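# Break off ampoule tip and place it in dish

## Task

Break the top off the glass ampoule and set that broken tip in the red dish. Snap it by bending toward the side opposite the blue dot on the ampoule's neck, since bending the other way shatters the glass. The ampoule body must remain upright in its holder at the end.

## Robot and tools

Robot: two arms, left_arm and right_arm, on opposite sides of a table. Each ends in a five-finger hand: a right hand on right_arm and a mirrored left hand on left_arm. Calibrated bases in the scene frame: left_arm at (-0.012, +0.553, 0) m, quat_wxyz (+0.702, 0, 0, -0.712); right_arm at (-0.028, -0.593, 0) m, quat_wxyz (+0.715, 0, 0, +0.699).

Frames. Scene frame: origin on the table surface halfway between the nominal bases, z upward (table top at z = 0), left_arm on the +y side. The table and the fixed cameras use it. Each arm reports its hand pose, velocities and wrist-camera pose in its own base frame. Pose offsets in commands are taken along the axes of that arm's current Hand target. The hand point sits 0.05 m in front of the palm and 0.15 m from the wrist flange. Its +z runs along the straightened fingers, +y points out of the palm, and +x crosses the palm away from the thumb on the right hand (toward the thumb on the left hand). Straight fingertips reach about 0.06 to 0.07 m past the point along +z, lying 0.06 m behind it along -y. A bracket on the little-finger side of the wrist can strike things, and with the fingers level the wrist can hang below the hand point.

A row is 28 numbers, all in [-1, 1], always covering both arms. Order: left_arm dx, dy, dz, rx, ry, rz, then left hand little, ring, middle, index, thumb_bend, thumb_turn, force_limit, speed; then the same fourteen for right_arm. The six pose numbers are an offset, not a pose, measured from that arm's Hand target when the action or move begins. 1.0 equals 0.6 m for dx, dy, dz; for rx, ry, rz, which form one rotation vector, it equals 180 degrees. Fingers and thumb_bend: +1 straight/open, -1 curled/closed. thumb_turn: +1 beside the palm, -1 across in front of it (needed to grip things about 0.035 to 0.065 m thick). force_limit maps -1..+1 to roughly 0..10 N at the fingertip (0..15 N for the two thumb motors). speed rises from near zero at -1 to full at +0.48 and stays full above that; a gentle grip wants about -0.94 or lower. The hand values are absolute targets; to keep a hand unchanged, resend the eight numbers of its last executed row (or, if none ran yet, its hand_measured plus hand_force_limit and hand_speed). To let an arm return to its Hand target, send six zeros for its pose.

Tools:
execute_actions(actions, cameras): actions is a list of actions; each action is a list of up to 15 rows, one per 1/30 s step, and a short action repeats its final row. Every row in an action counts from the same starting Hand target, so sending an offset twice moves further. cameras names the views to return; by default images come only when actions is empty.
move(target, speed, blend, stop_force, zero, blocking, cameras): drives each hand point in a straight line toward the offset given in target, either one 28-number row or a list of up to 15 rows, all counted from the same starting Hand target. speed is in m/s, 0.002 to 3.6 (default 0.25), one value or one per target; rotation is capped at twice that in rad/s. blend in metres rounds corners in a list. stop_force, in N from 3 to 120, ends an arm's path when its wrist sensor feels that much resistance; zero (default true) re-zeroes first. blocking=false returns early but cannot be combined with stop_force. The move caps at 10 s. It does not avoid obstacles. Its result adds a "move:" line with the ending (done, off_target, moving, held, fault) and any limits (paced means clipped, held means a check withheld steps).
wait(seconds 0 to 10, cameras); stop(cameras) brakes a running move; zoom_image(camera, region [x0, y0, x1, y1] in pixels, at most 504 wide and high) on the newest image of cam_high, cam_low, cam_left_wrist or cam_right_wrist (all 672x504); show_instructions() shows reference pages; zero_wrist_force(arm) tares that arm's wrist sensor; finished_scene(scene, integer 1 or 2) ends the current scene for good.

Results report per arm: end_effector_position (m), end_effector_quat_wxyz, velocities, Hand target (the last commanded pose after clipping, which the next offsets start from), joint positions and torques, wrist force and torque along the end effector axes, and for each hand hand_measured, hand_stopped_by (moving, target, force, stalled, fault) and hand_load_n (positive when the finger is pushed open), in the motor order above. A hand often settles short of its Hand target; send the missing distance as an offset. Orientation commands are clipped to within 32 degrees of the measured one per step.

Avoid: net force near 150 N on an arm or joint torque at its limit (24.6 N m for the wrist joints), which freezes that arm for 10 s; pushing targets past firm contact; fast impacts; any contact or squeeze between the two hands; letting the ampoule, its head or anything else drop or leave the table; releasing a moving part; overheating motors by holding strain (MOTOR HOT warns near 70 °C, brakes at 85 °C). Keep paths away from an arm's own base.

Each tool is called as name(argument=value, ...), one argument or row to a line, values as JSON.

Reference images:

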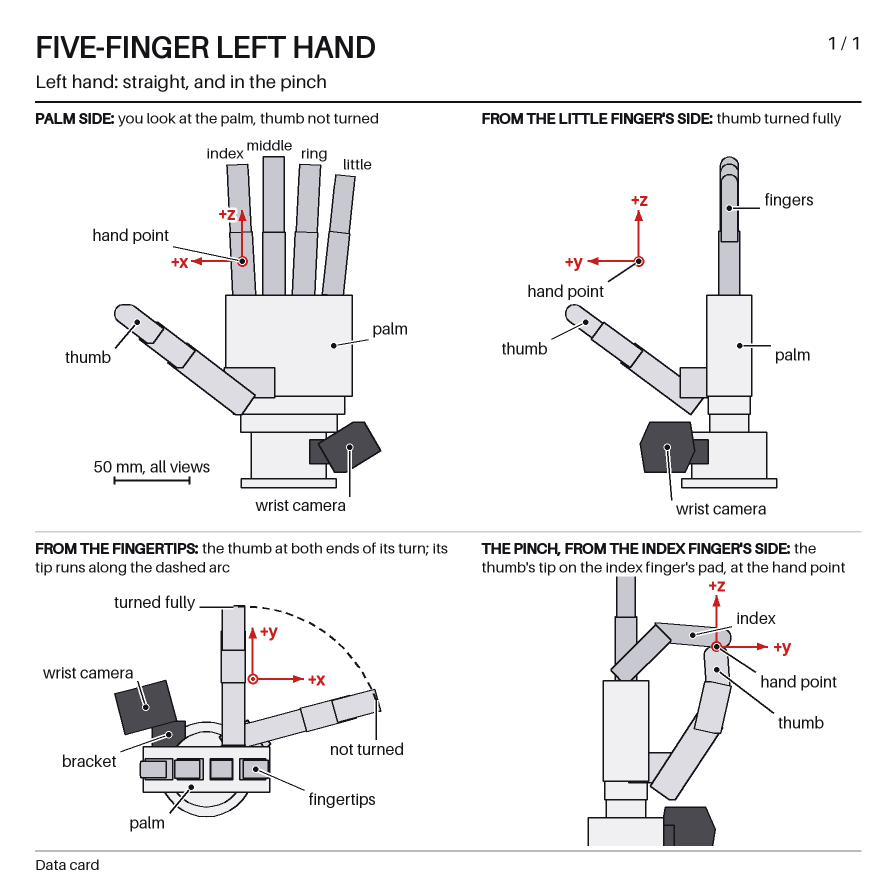

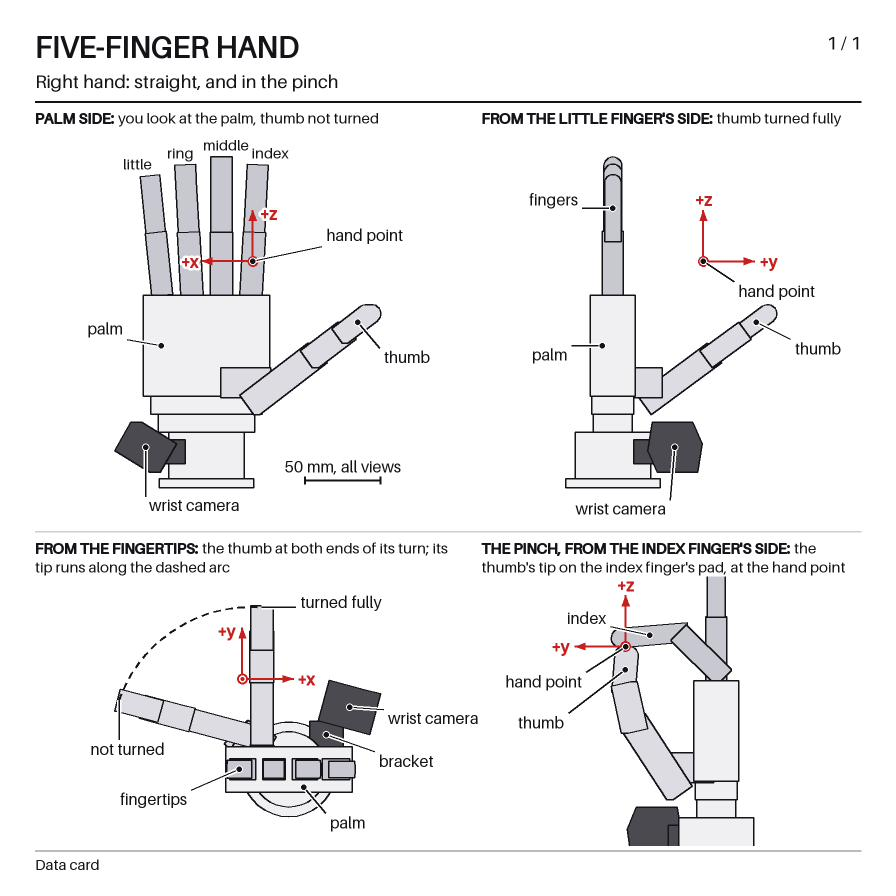

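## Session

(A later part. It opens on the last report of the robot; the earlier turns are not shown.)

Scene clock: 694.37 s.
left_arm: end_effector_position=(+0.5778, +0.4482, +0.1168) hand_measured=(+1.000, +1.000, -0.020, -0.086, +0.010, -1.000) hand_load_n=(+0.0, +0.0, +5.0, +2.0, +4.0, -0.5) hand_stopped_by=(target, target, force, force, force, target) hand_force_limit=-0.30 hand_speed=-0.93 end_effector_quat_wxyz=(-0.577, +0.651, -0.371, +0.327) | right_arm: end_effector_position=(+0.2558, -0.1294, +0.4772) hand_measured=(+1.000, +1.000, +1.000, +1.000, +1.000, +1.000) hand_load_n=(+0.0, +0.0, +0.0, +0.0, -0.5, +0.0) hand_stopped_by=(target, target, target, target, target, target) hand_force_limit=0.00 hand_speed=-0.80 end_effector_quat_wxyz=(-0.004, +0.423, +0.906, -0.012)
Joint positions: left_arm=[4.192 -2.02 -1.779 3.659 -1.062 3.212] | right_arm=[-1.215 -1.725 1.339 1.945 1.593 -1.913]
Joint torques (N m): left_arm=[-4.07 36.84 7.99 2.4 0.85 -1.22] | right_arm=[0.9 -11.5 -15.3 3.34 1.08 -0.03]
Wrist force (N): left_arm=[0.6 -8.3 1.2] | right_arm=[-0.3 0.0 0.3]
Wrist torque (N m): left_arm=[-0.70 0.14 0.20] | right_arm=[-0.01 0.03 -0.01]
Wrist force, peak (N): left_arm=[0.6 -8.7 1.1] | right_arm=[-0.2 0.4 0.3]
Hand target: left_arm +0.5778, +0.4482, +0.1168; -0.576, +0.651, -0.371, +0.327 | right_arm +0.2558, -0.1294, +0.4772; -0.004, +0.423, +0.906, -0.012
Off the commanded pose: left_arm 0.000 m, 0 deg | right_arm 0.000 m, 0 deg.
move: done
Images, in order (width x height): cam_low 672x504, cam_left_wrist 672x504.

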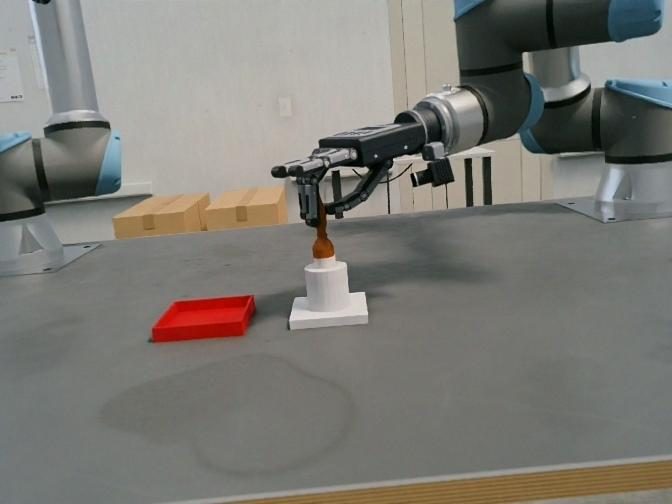

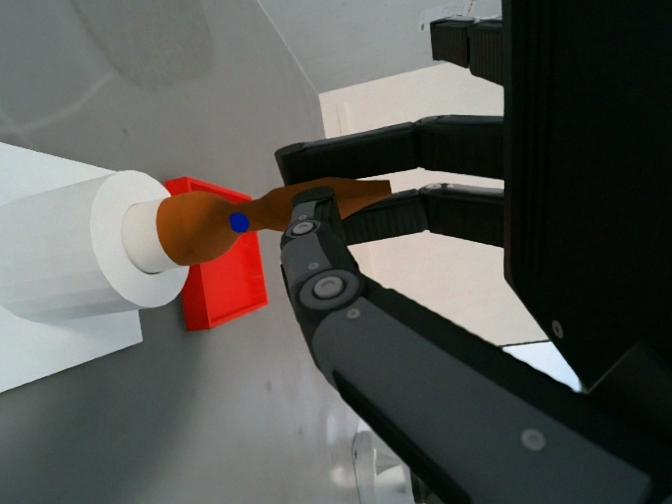

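move(
  target=[0, -0.0005, 0.003, -0.0278, 0, 0, 1, 1, -0.2, -0.25, -0.15, -1, -0.3, -0.93, 0, 0, 0, 0, 0, 0, 1, 1, 1, 1, 1, 1, 0.0, -0.8],
  speed=0.05,
  cameras=["cam_low", "cam_left_wrist"],
)

zoom_image(
  camera="cam_low",
  region=[270, 140, 410, 340],
)

zoom_image(
  camera="cam_left_wrist",
  region=[60, 120, 420, 320],
)

Scene clock: 705.83 s.
left_arm: end_effector_position=(+0.5794, +0.4491, +0.1168) hand_measured=(+1.000, +1.000, -0.020, -0.086, +0.010, -1.000) hand_load_n=(+0.0, +0.0, +5.5, +2.0, +3.5, -0.5) hand_stopped_by=(target, target, force, force, force, target) hand_force_limit=-0.30 hand_speed=-0.93 end_effector_quat_wxyz=(-0.548, +0.675, -0.385, +0.310) | right_arm: end_effector_position=(+0.2558, -0.1294, +0.4772) hand_measured=(+1.000, +1.000, +1.000, +1.000, +1.000, +1.000) hand_load_n=(+0.0, +0.0, +0.0, +0.0, +0.0, +0.0) hand_stopped_by=(target, target, target, target, target, target) hand_force_limit=0.00 hand_speed=-0.80 end_effector_quat_wxyz=(-0.004, +0.423, +0.906, -0.012)
Joint positions: left_arm=[4.181 -2.033 -1.699 3.494 -1.08 3.257] | right_arm=[-1.215 -1.725 1.339 1.945 1.593 -1.913]
Joint torques (N m): left_arm=[-3.23 47.47 10.21 2.69 1.35 -1.39] | right_arm=[1.05 -11.95 -16.04 3.36 1.23 -0.04]
Wrist force (N): left_arm=[0.1 -4.1 2.7] | right_arm=[-0.2 0.0 0.2]
Wrist torque (N m): left_arm=[-0.60 0.14 0.14] | right_arm=[-0.01 0.02 -0.01]
Wrist force, peak (N): left_arm=[1.1 -7.5 -18.8] | right_arm=[-0.3 0.3 0.4]
Hand target: left_arm +0.5793, +0.4491, +0.1169; -0.548, +0.675, -0.384, +0.310 | right_arm +0.2558, -0.1294, +0.4772; -0.004, +0.423, +0.906, -0.012
Off the commanded pose: left_arm 0.000 m, 0 deg | right_arm 0.000 m, 0 deg.
move: done
Images, in order (width x height): cam_low 672x504, cam_left_wrist 672x504.

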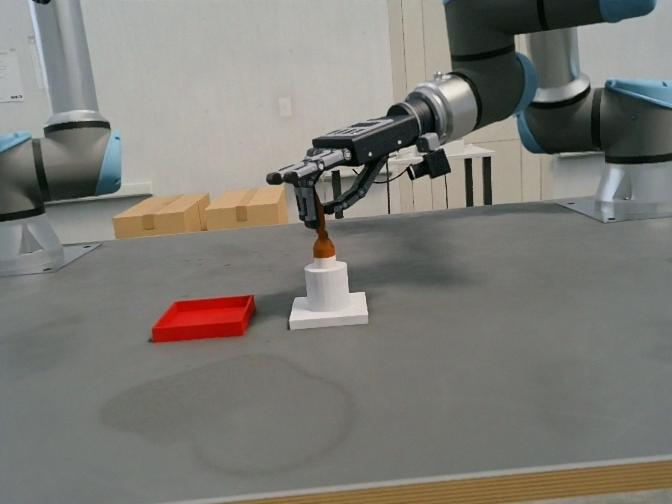

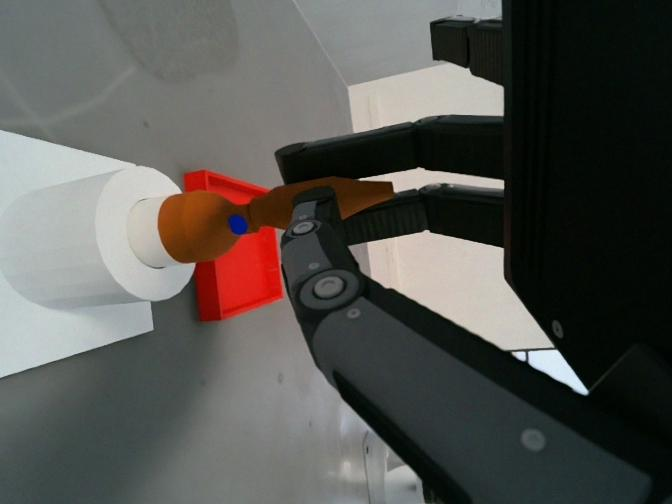

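Scaled by 2.520 from the camera's 672x504 image, which has a finer 960x720 frame.

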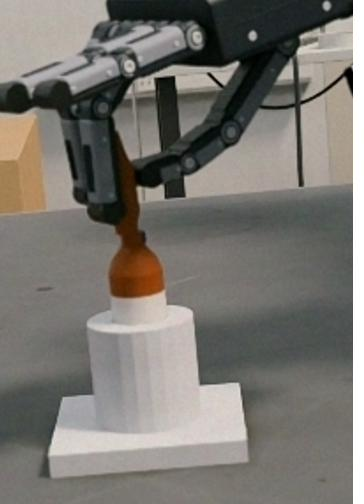

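Scaled by 1.400 from the camera's 672x504 image, which has a finer 960x720 frame.

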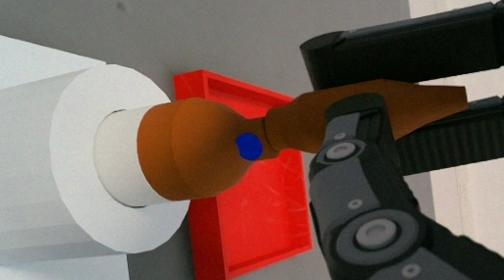

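move(
  target=[
    [0, -0.0163, -0.0035, 0, 0, 0, 1, 1, -0.2, -0.25, -0.15, -1, -0.3, -0.93, 0, 0, 0, 0, 0, 0, 1, 1, 1, 1, 1, 1, 0.0, -0.8],
    [0, -0.1304, -0.0277, 0, 0, 0, 1, 1, -0.2, -0.25, -0.15, -1, -0.3, -0.93, 0, 0, 0, 0, 0, 0, 1, 1, 1, 1, 1, 1, 0.0, -0.8],
  ],
  speed=[0.03, 0.1],
  blend=[0.003, 0],
  cameras=["all"],
)

zoom_image(
  camera="cam_low",
  region=[250, 100, 430, 340],
)

zoom_image(
  camera="cam_left_wrist",
  region=[40, 120, 440, 370],
)

Scene clock: 716.87 s.
left_arm: end_effector_position=(+0.5794, +0.4490, +0.1969) hand_measured=(+1.000, +1.000, -0.020, -0.086, +0.010, -1.000) hand_load_n=(+0.0, -0.5, +5.5, +2.0, +3.5, -0.5) hand_stopped_by=(target, target, force, force, force, target) hand_force_limit=-0.30 hand_speed=-0.93 end_effector_quat_wxyz=(-0.548, +0.675, -0.384, +0.310) | right_arm: end_effector_position=(+0.2558, -0.1294, +0.4772) hand_measured=(+1.000, +1.000, +1.000, +1.000, +1.000, +1.000) hand_load_n=(+0.0, +0.0, +0.0, +0.0, +0.0, +0.0) hand_stopped_by=(target, target, target, target, target, target) hand_force_limit=0.00 hand_speed=-0.80 end_effector_quat_wxyz=(-0.004, +0.423, +0.906, -0.012)
Joint positions: left_arm=[4.181 -1.943 -1.602 3.307 -1.081 3.257] | right_arm=[-1.215 -1.725 1.339 1.945 1.593 -1.913]
Joint torques (N m): left_arm=[-14.31 34.59 14.59 1.65 -0.39 1.56] | right_arm=[1.65 -11.85 -15.5 3.32 1.17 -0.1]
Wrist force (N): left_arm=[0.0 -3.5 2.7] | right_arm=[-0.3 0.0 0.3]
Wrist torque (N m): left_arm=[-0.57 0.15 0.16] | right_arm=[-0.01 0.03 -0.01]
Wrist force, peak (N): left_arm=[-0.2 -5.1 2.3] | right_arm=[-0.3 0.2 0.5]
Hand target: left_arm +0.5794, +0.4490, +0.1969; -0.548, +0.675, -0.384, +0.310 | right_arm +0.2558, -0.1294, +0.4772; -0.004, +0.423, +0.906, -0.012
Off the commanded pose: left_arm 0.000 m, 0 deg | right_arm 0.000 m, 0 deg.
move: done

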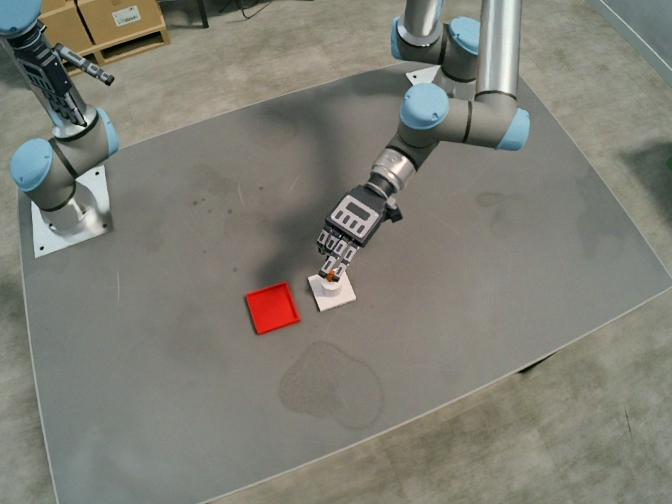

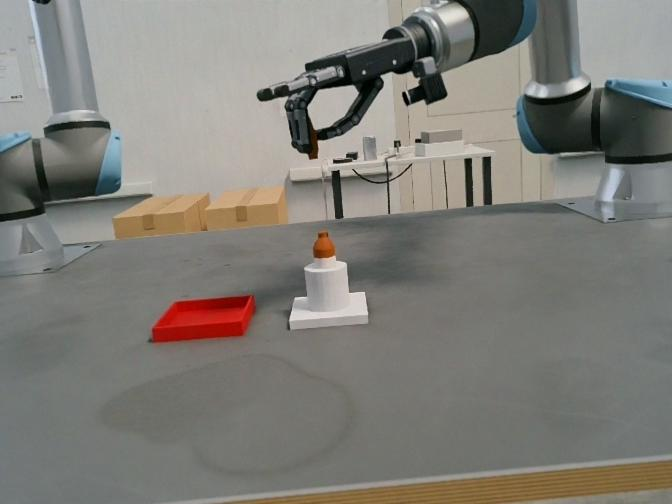

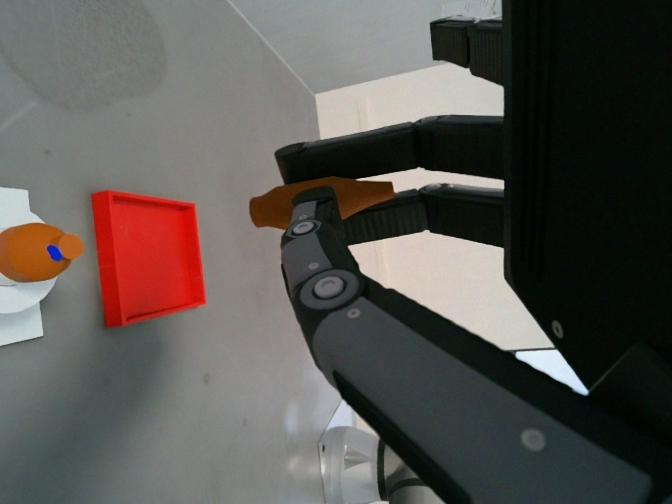

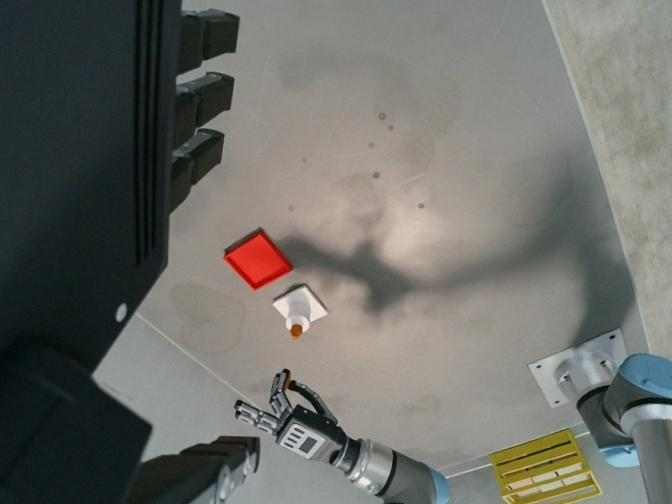

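Scaled by 2.100 from the camera's 672x504 image, which has a finer 960x720 frame.

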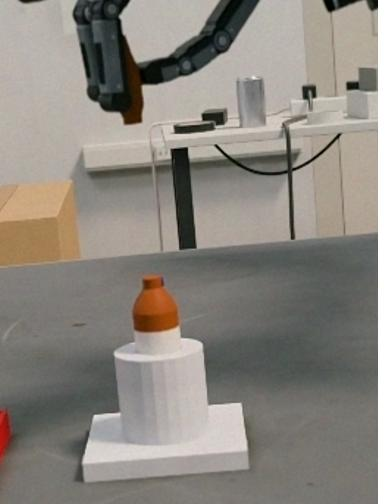

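Scaled by 1.260 from the camera's 672x504 image, which has a finer 960x720 frame.

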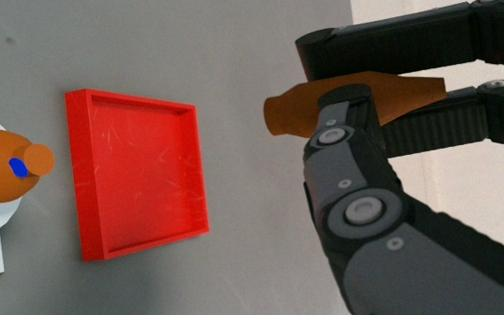

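move(
  target=[0.1168, 0.1067, 0.2193, -0.0444, 0, 0, 1, 1, -0.2, -0.25, -0.15, -1, -0.3, -0.93, 0, 0, 0, 0, 0, 0, 1, 1, 1, 1, 1, 1, 0.0, -0.8],
  speed=0.15,
  cameras=["all"],
)

zoom_image(
  camera="cam_low",
  region=[130, 140, 380, 350],
)

zoom_image(
  camera="cam_high",
  region=[220, 190, 380, 350],
)

Scene clock: 779.80 s.
left_arm: end_effector_position=(+0.7144, +0.4478, +0.1068) hand_measured=(+1.000, +1.000, -0.020, -0.086, +0.010, -1.000) hand_load_n=(+0.0, -0.5, +5.5, +2.0, +3.5, -0.5) hand_stopped_by=(target, target, force, force, force, target) hand_force_limit=-0.30 hand_speed=-0.93 end_effector_quat_wxyz=(-0.499, +0.712, -0.405, +0.283) | right_arm: end_effector_position=(+0.2558, -0.1294, +0.4772) hand_measured=(+1.000, +1.000, +1.000, +1.000, +1.000, +1.000) hand_load_n=(+0.0, +0.0, +0.0, +0.0, +0.0, +0.0) hand_stopped_by=(target, target, target, target, target, target) hand_force_limit=0.00 hand_speed=-0.80 end_effector_quat_wxyz=(-0.004, +0.423, +0.906, -0.012)
Joint positions: left_arm=[3.971 -2.302 -1.196 3.135 -1.297 3.246] | right_arm=[-1.215 -1.725 1.339 1.945 1.593 -1.913]
Joint torques (N m): left_arm=[15.38 47.37 27.22 1.92 0.5 1.86] | right_arm=[0.92 -12.11 -15.49 3.19 1.52 -0.2]
Wrist force (N): left_arm=[-0.2 -3.3 2.0] | right_arm=[0.0 0.2 0.2]
Wrist torque (N m): left_arm=[-0.48 0.16 0.22] | right_arm=[0.02 0.00 0.01]
Wrist force, peak (N): left_arm=[0.1 -3.8 2.8] | right_arm=[-0.4 0.3 0.5]
Hand target: left_arm +0.7143, +0.4479, +0.1068; -0.499, +0.712, -0.405, +0.283 | right_arm +0.2558, -0.1294, +0.4772; -0.004, +0.423, +0.906, -0.012
Off the commanded pose: left_arm 0.000 m, 0 deg | right_arm 0.000 m, 0 deg.
move: done

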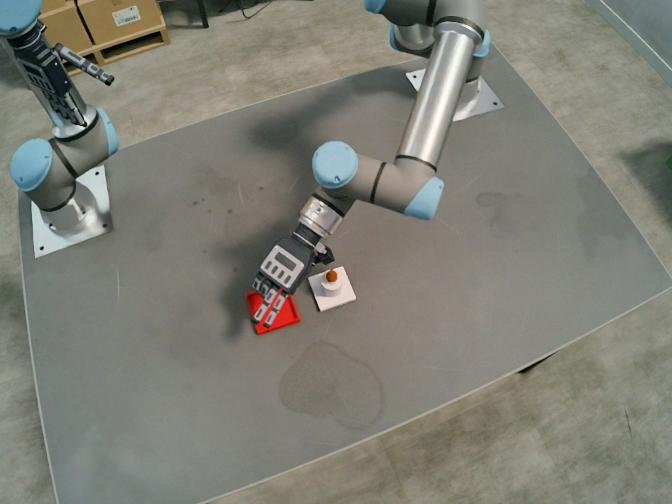

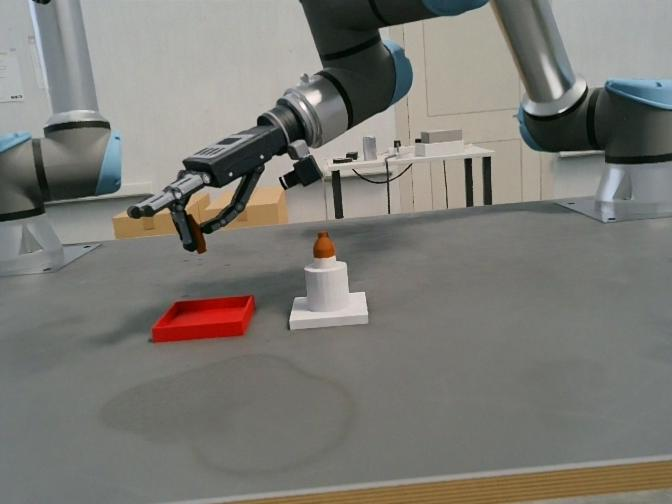

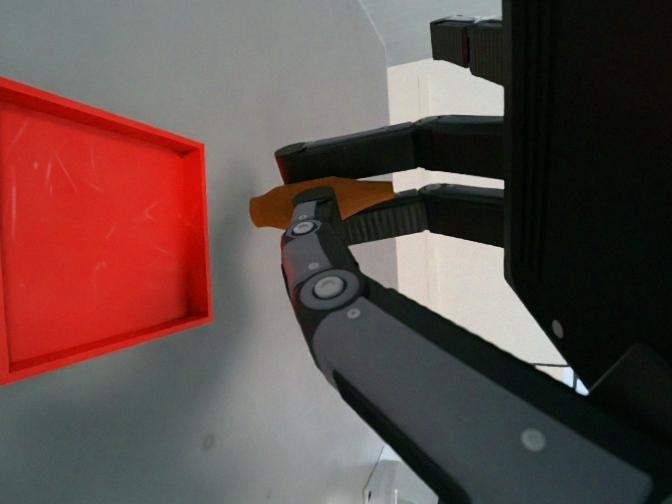

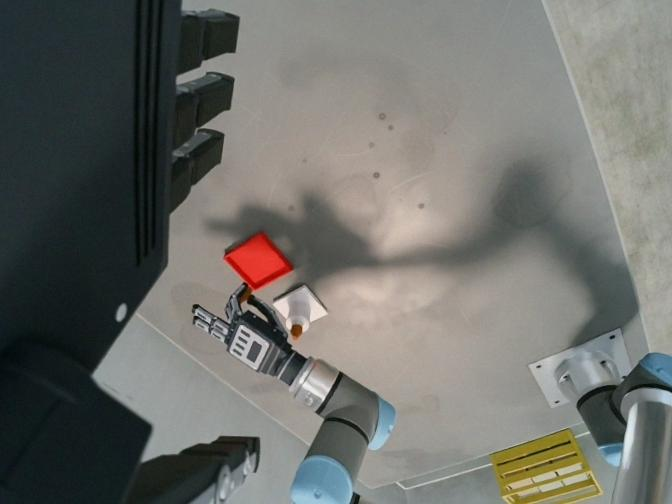

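Scaled by 2.016 from the camera's 672x504 image, which has a finer 960x720 frame.

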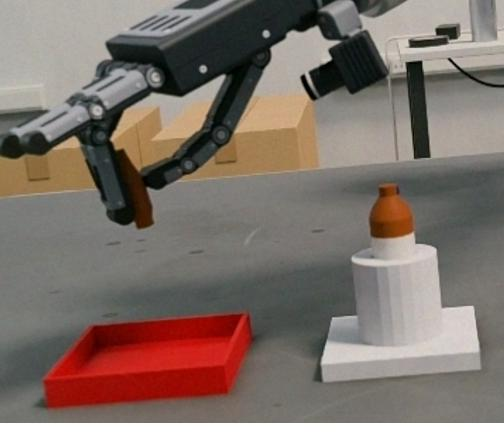

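Scaled by 3.150 from the camera's 672x504 image, which has a finer 960x720 frame.

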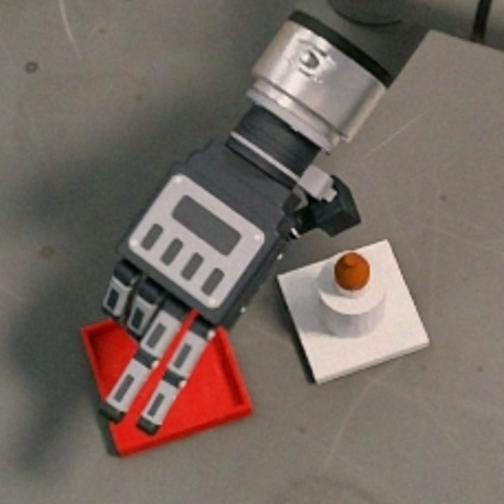

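move(
  target=[0, 0.0862, 0.0313, 0, 0, 0, 1, 1, -0.2, -0.25, -0.15, -1, -0.3, -0.93, 0, 0, 0, 0, 0, 0, 1, 1, 1, 1, 1, 1, 0.0, -0.8],
  speed=0.1,
  cameras=["all"],
)

zoom_image(
  camera="cam_low",
  region=[130, 180, 330, 350],
)

zoom_image(
  camera="cam_high",
  region=[220, 230, 340, 350],
)

zoom_image(
  camera="cam_right_wrist",
  region=[180, 210, 340, 370],
)

Scene clock: 823.23 s.
left_arm: end_effector_position=(+0.7142, +0.4480, +0.0517) hand_measured=(+1.000, +1.000, -0.020, -0.086, +0.010, -1.000) hand_load_n=(+0.0, +0.0, +5.5, +2.0, +3.0, -1.0) hand_stopped_by=(target, target, force, force, force, target) hand_force_limit=-0.30 hand_speed=-0.93 end_effector_quat_wxyz=(-0.499, +0.712, -0.405, +0.283) | right_arm: end_effector_position=(+0.2558, -0.1294, +0.4772) hand_measured=(+1.000, +1.000, +1.000, +1.000, +1.000, +1.000) hand_load_n=(+0.0, +0.0, +0.0, +0.0, +0.0, +0.0) hand_stopped_by=(target, target, target, target, target, target) hand_force_limit=0.00 hand_speed=-0.80 end_effector_quat_wxyz=(-0.004, +0.423, +0.906, -0.012)
Joint positions: left_arm=[3.971 -2.357 -1.249 3.243 -1.297 3.246] | right_arm=[-1.215 -1.725 1.339 1.945 1.593 -1.913]
Joint torques (N m): left_arm=[12.87 59.16 26.47 -0.41 0.82 -0.19] | right_arm=[0.81 -11.43 -14.85 3.41 1.54 -0.03]
Wrist force (N): left_arm=[0.2 -5.5 2.1] | right_arm=[-0.1 0.0 0.2]
Wrist torque (N m): left_arm=[-0.76 0.12 0.32] | right_arm=[-0.01 0.01 0.00]
Wrist force, peak (N): left_arm=[1.3 -18.1 -0.7] | right_arm=[-0.3 0.1 0.5]
Hand target: left_arm +0.7143, +0.4480, +0.0518; -0.499, +0.712, -0.405, +0.283 | right_arm +0.2558, -0.1294, +0.4772; -0.004, +0.423, +0.906, -0.012
Off the commanded pose: left_arm 0.000 m, 0 deg | right_arm 0.000 m, 0 deg.
move: done

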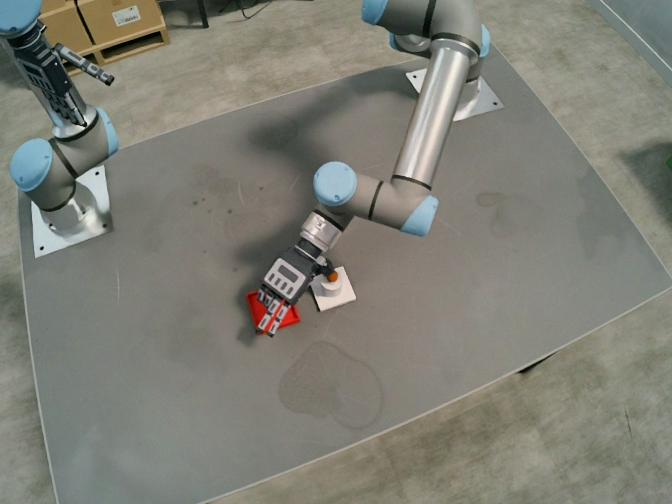

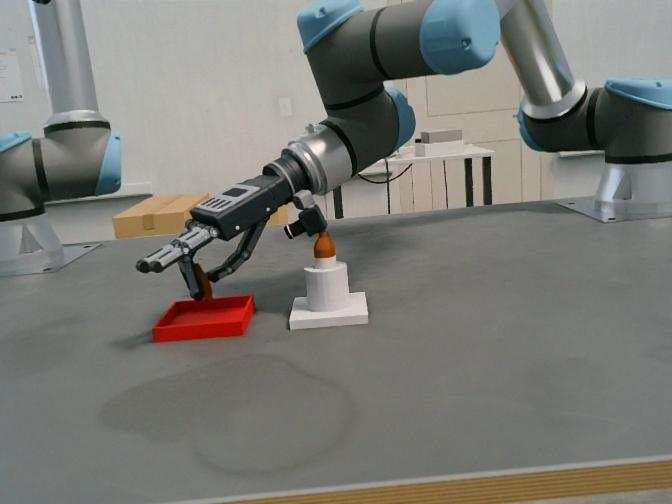

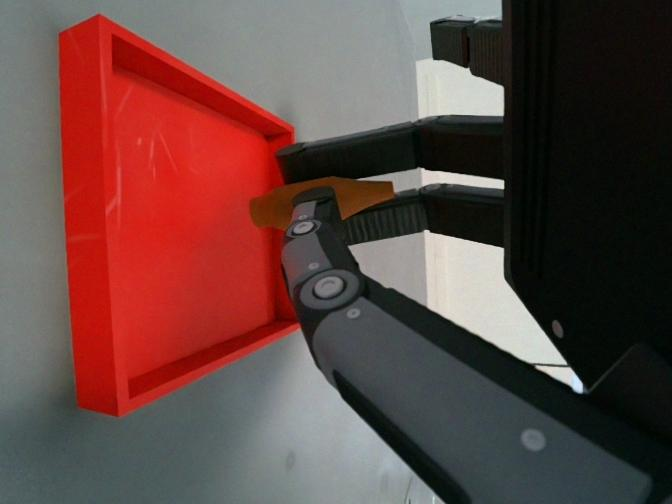

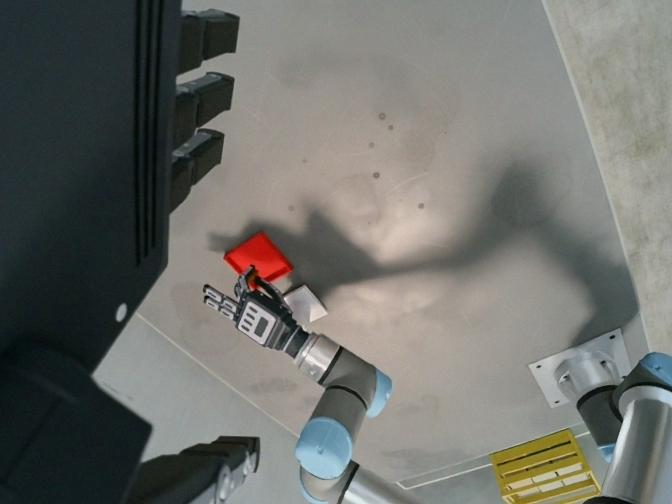

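Scaled by 2.520 from the camera's 672x504 image, which has a finer 960x720 frame.

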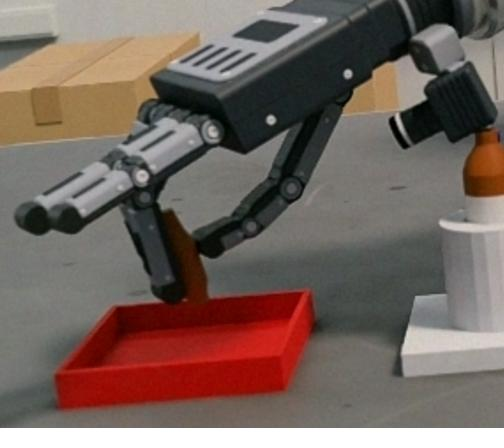

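Scaled by 4.200 from the camera's 672x504 image, which has a finer 960x720 frame.

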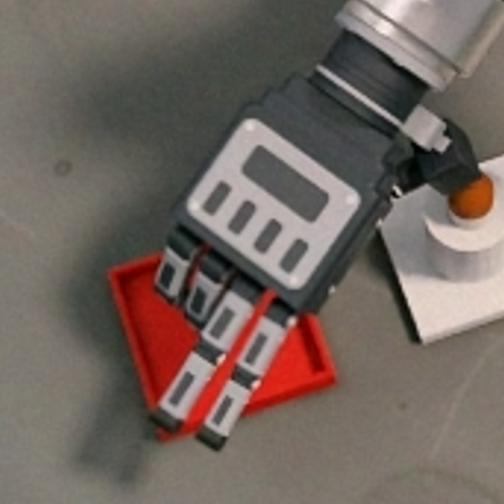

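Scaled by 3.150 from the camera's 672x504 image, which has a finer 960x720 frame.

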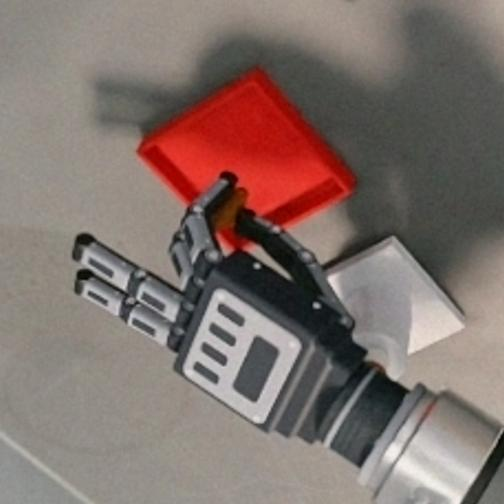

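move(
  target=[0, -0.0862, -0.0313, 0, 0, 0, 1, 1, -0.2, -0.25, -0.15, -1, -0.3, -0.93, 0, 0, 0, 0, 0, 0, 1, 1, 1, 1, 1, 1, 0.0, -0.8],
  speed=0.08,
  cameras=["cam_low", "cam_high"],
)

zoom_image(
  camera="cam_low",
  region=[250, 200, 400, 340],
)

zoom_image(
  camera="cam_high",
  region=[300, 240, 370, 320],
)

Scene clock: 837.00 s.
left_arm: end_effector_position=(+0.7144, +0.4480, +0.1069) hand_measured=(+1.000, +1.000, -0.020, -0.086, +0.010, -1.000) hand_load_n=(-0.5, -0.5, +5.5, +2.0, +3.0, -0.5) hand_stopped_by=(target, target, force, force, force, target) hand_force_limit=-0.30 hand_speed=-0.93 end_effector_quat_wxyz=(-0.499, +0.712, -0.405, +0.283) | right_arm: end_effector_position=(+0.2558, -0.1294, +0.4772) hand_measured=(+1.000, +1.000, +1.000, +1.000, +1.000, +1.000) hand_load_n=(+0.0, +0.0, +0.0, +0.0, +0.0, +0.0) hand_stopped_by=(target, target, target, target, target, target) hand_force_limit=0.00 hand_speed=-0.80 end_effector_quat_wxyz=(-0.004, +0.423, +0.906, -0.012)
Joint positions: left_arm=[3.971 -2.302 -1.195 3.135 -1.297 3.246] | right_arm=[-1.215 -1.725 1.339 1.945 1.593 -1.913]
Joint torques (N m): left_arm=[-14.47 46.58 11.94 2.56 -0.99 -0.13] | right_arm=[1.34 -12.23 -15.66 3.33 1.52 0.04]
Wrist force (N): left_arm=[-0.1 -3.3 2.0] | right_arm=[-0.2 0.1 0.3]
Wrist torque (N m): left_arm=[-0.48 0.14 0.21] | right_arm=[0.00 0.02 0.00]
Wrist force, peak (N): left_arm=[0.3 -5.3 2.4] | right_arm=[-0.4 0.3 0.3]
Hand target: left_arm +0.7143, +0.4479, +0.1068; -0.499, +0.712, -0.405, +0.283 | right_arm +0.2558, -0.1294, +0.4772; -0.004, +0.423, +0.906, -0.012
Off the commanded pose: left_arm 0.000 m, 0 deg | right_arm 0.000 m, 0 deg.
move: done
Images, in order (width x height): cam_high 672x504, cam_low 672x504.

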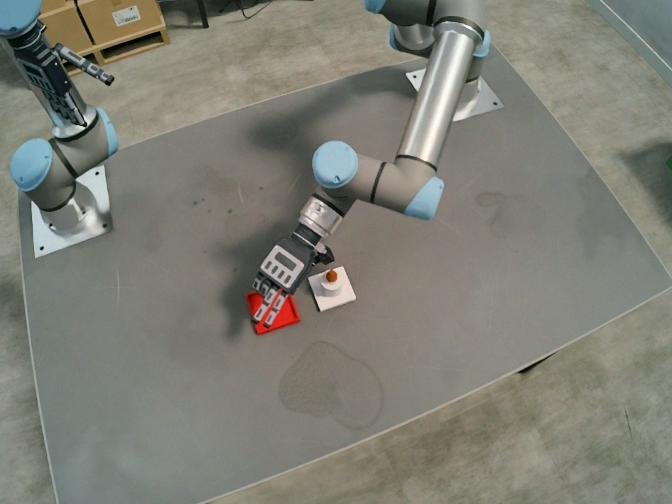

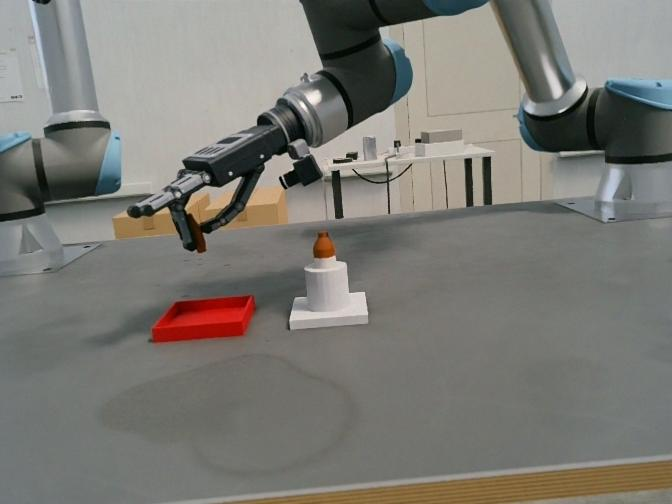

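Scaled by 3.360 from the camera's 672x504 image, which has a finer 960x720 frame.

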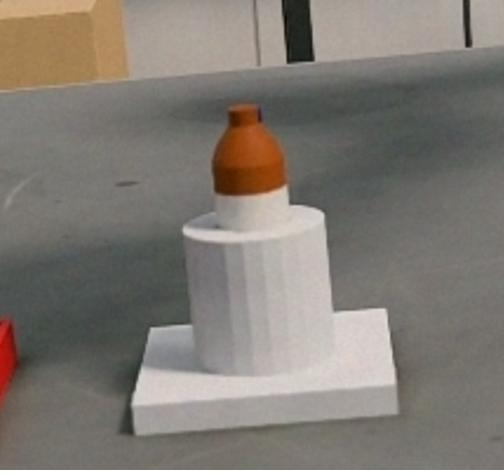

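Scaled by 6.300 from the camera's 672x504 image, which has a finer 960x720 frame.

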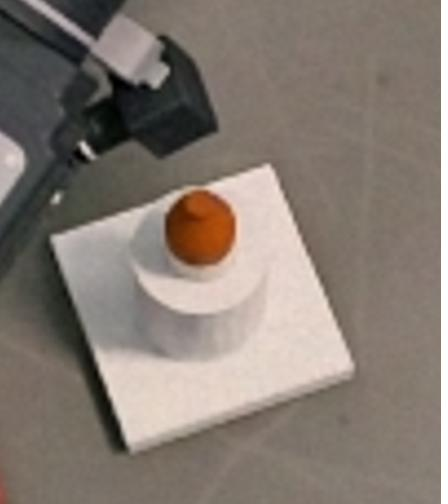

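move(
  target=[0, 0, 0, 0, -0.235, -0.0855, 1, 1, -0.2, -0.25, -0.15, -1, -0.3, -0.93, 0, 0, 0, 0, 0, 0, 1, 1, 1, 1, 1, 1, 0.0, -0.8],
  speed=0.25,
  cameras=["all"],
)

zoom_image(
  camera="cam_low",
  region=[130, 140, 380, 350],
)

zoom_image(
  camera="cam_high",
  region=[220, 190, 380, 350],
)

zoom_image(
  camera="cam_right_wrist",
  region=[180, 210, 340, 370],
)

Scene clock: 860.63 s.
left_arm: end_effector_position=(+0.7144, +0.4478, +0.1068) hand_measured=(+1.000, +1.000, -0.020, -0.086, +0.010, -1.000) hand_load_n=(+0.0, +0.0, +5.5, +2.0, +3.0, -0.5) hand_stopped_by=(target, target, force, force, force, target) hand_force_limit=-0.30 hand_speed=-0.93 end_effector_quat_wxyz=(-0.570, +0.812, -0.102, +0.071) | right_arm: end_effector_position=(+0.2558, -0.1294, +0.4772) hand_measured=(+1.000, +1.000, +1.000, +1.000, +1.000, +1.000) hand_load_n=(+0.0, +0.0, +0.0, +0.0, +0.0, +0.0) hand_stopped_by=(target, target, target, target, target, target) hand_force_limit=0.00 hand_speed=-0.80 end_effector_quat_wxyz=(-0.004, +0.423, +0.906, -0.012)
Joint positions: left_arm=[3.712 -2.455 -0.928 2.923 -2.268 2.834] | right_arm=[-1.215 -1.725 1.339 1.945 1.593 -1.913]
Joint torques (N m): left_arm=[14.98 60.59 24.52 0.46 -1.74 -0.07] | right_arm=[1.02 -12.5 -15.77 3.35 1.59 -0.05]
Wrist force (N): left_arm=[-0.1 -3.4 2.1] | right_arm=[-0.2 0.0 0.3]
Wrist torque (N m): left_arm=[-0.51 0.15 0.09] | right_arm=[-0.02 0.02 0.00]
Wrist force, peak (N): left_arm=[0.0 -3.7 2.2] | right_arm=[-0.3 0.0 0.5]
Hand target: left_arm +0.7143, +0.4479, +0.1068; -0.570, +0.812, -0.102, +0.071 | right_arm +0.2558, -0.1294, +0.4772; -0.004, +0.423, +0.906, -0.012
Off the commanded pose: left_arm 0.000 m, 0 deg | right_arm 0.000 m, 0 deg.
move: done

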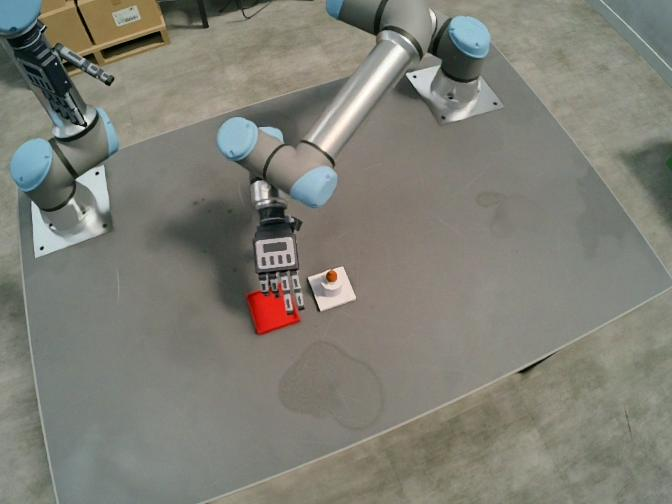

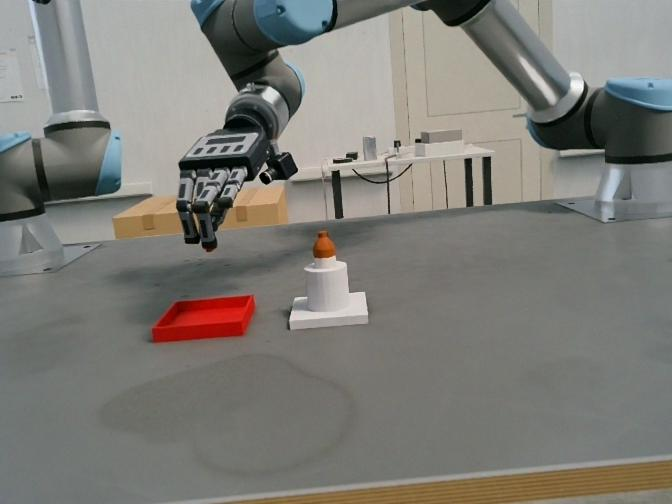

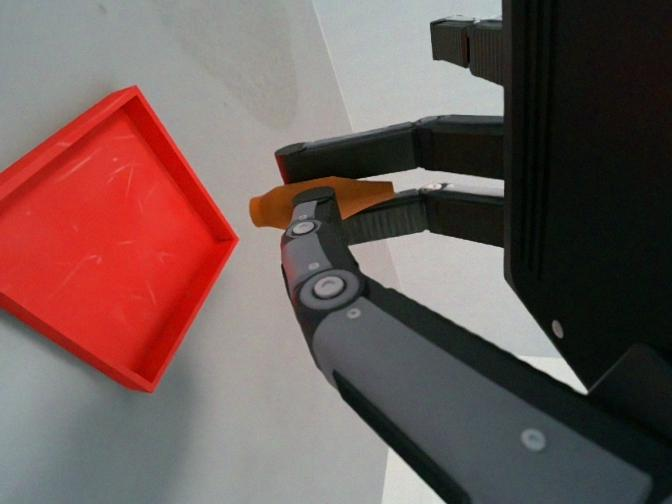

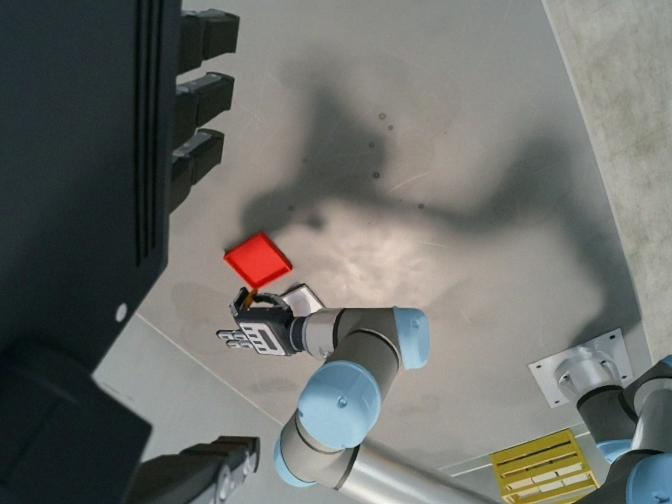

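Scaled by 2.016 from the camera's 672x504 image, which has a finer 960x720 frame.

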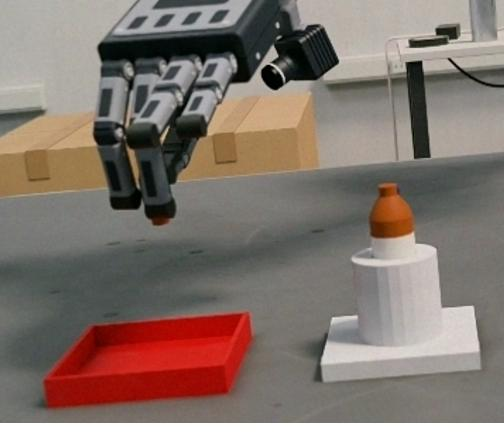

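Scaled by 3.150 from the camera's 672x504 image, which has a finer 960x720 frame.

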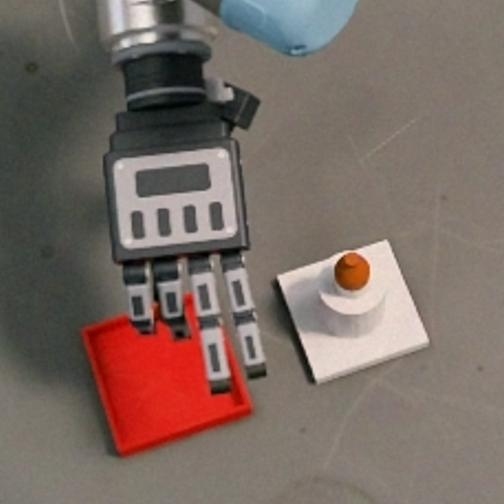

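Scaled by 3.150 from the camera's 672x504 image, which has a finer 960x720 frame.

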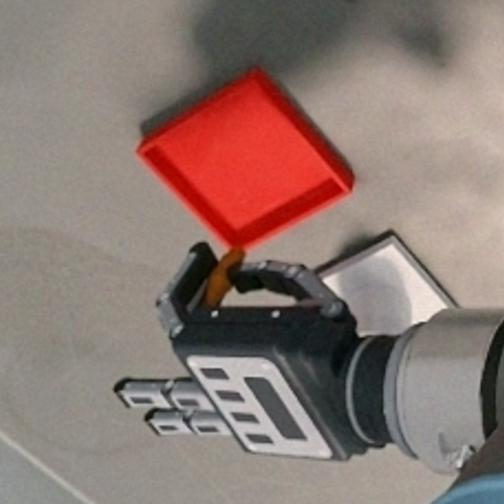

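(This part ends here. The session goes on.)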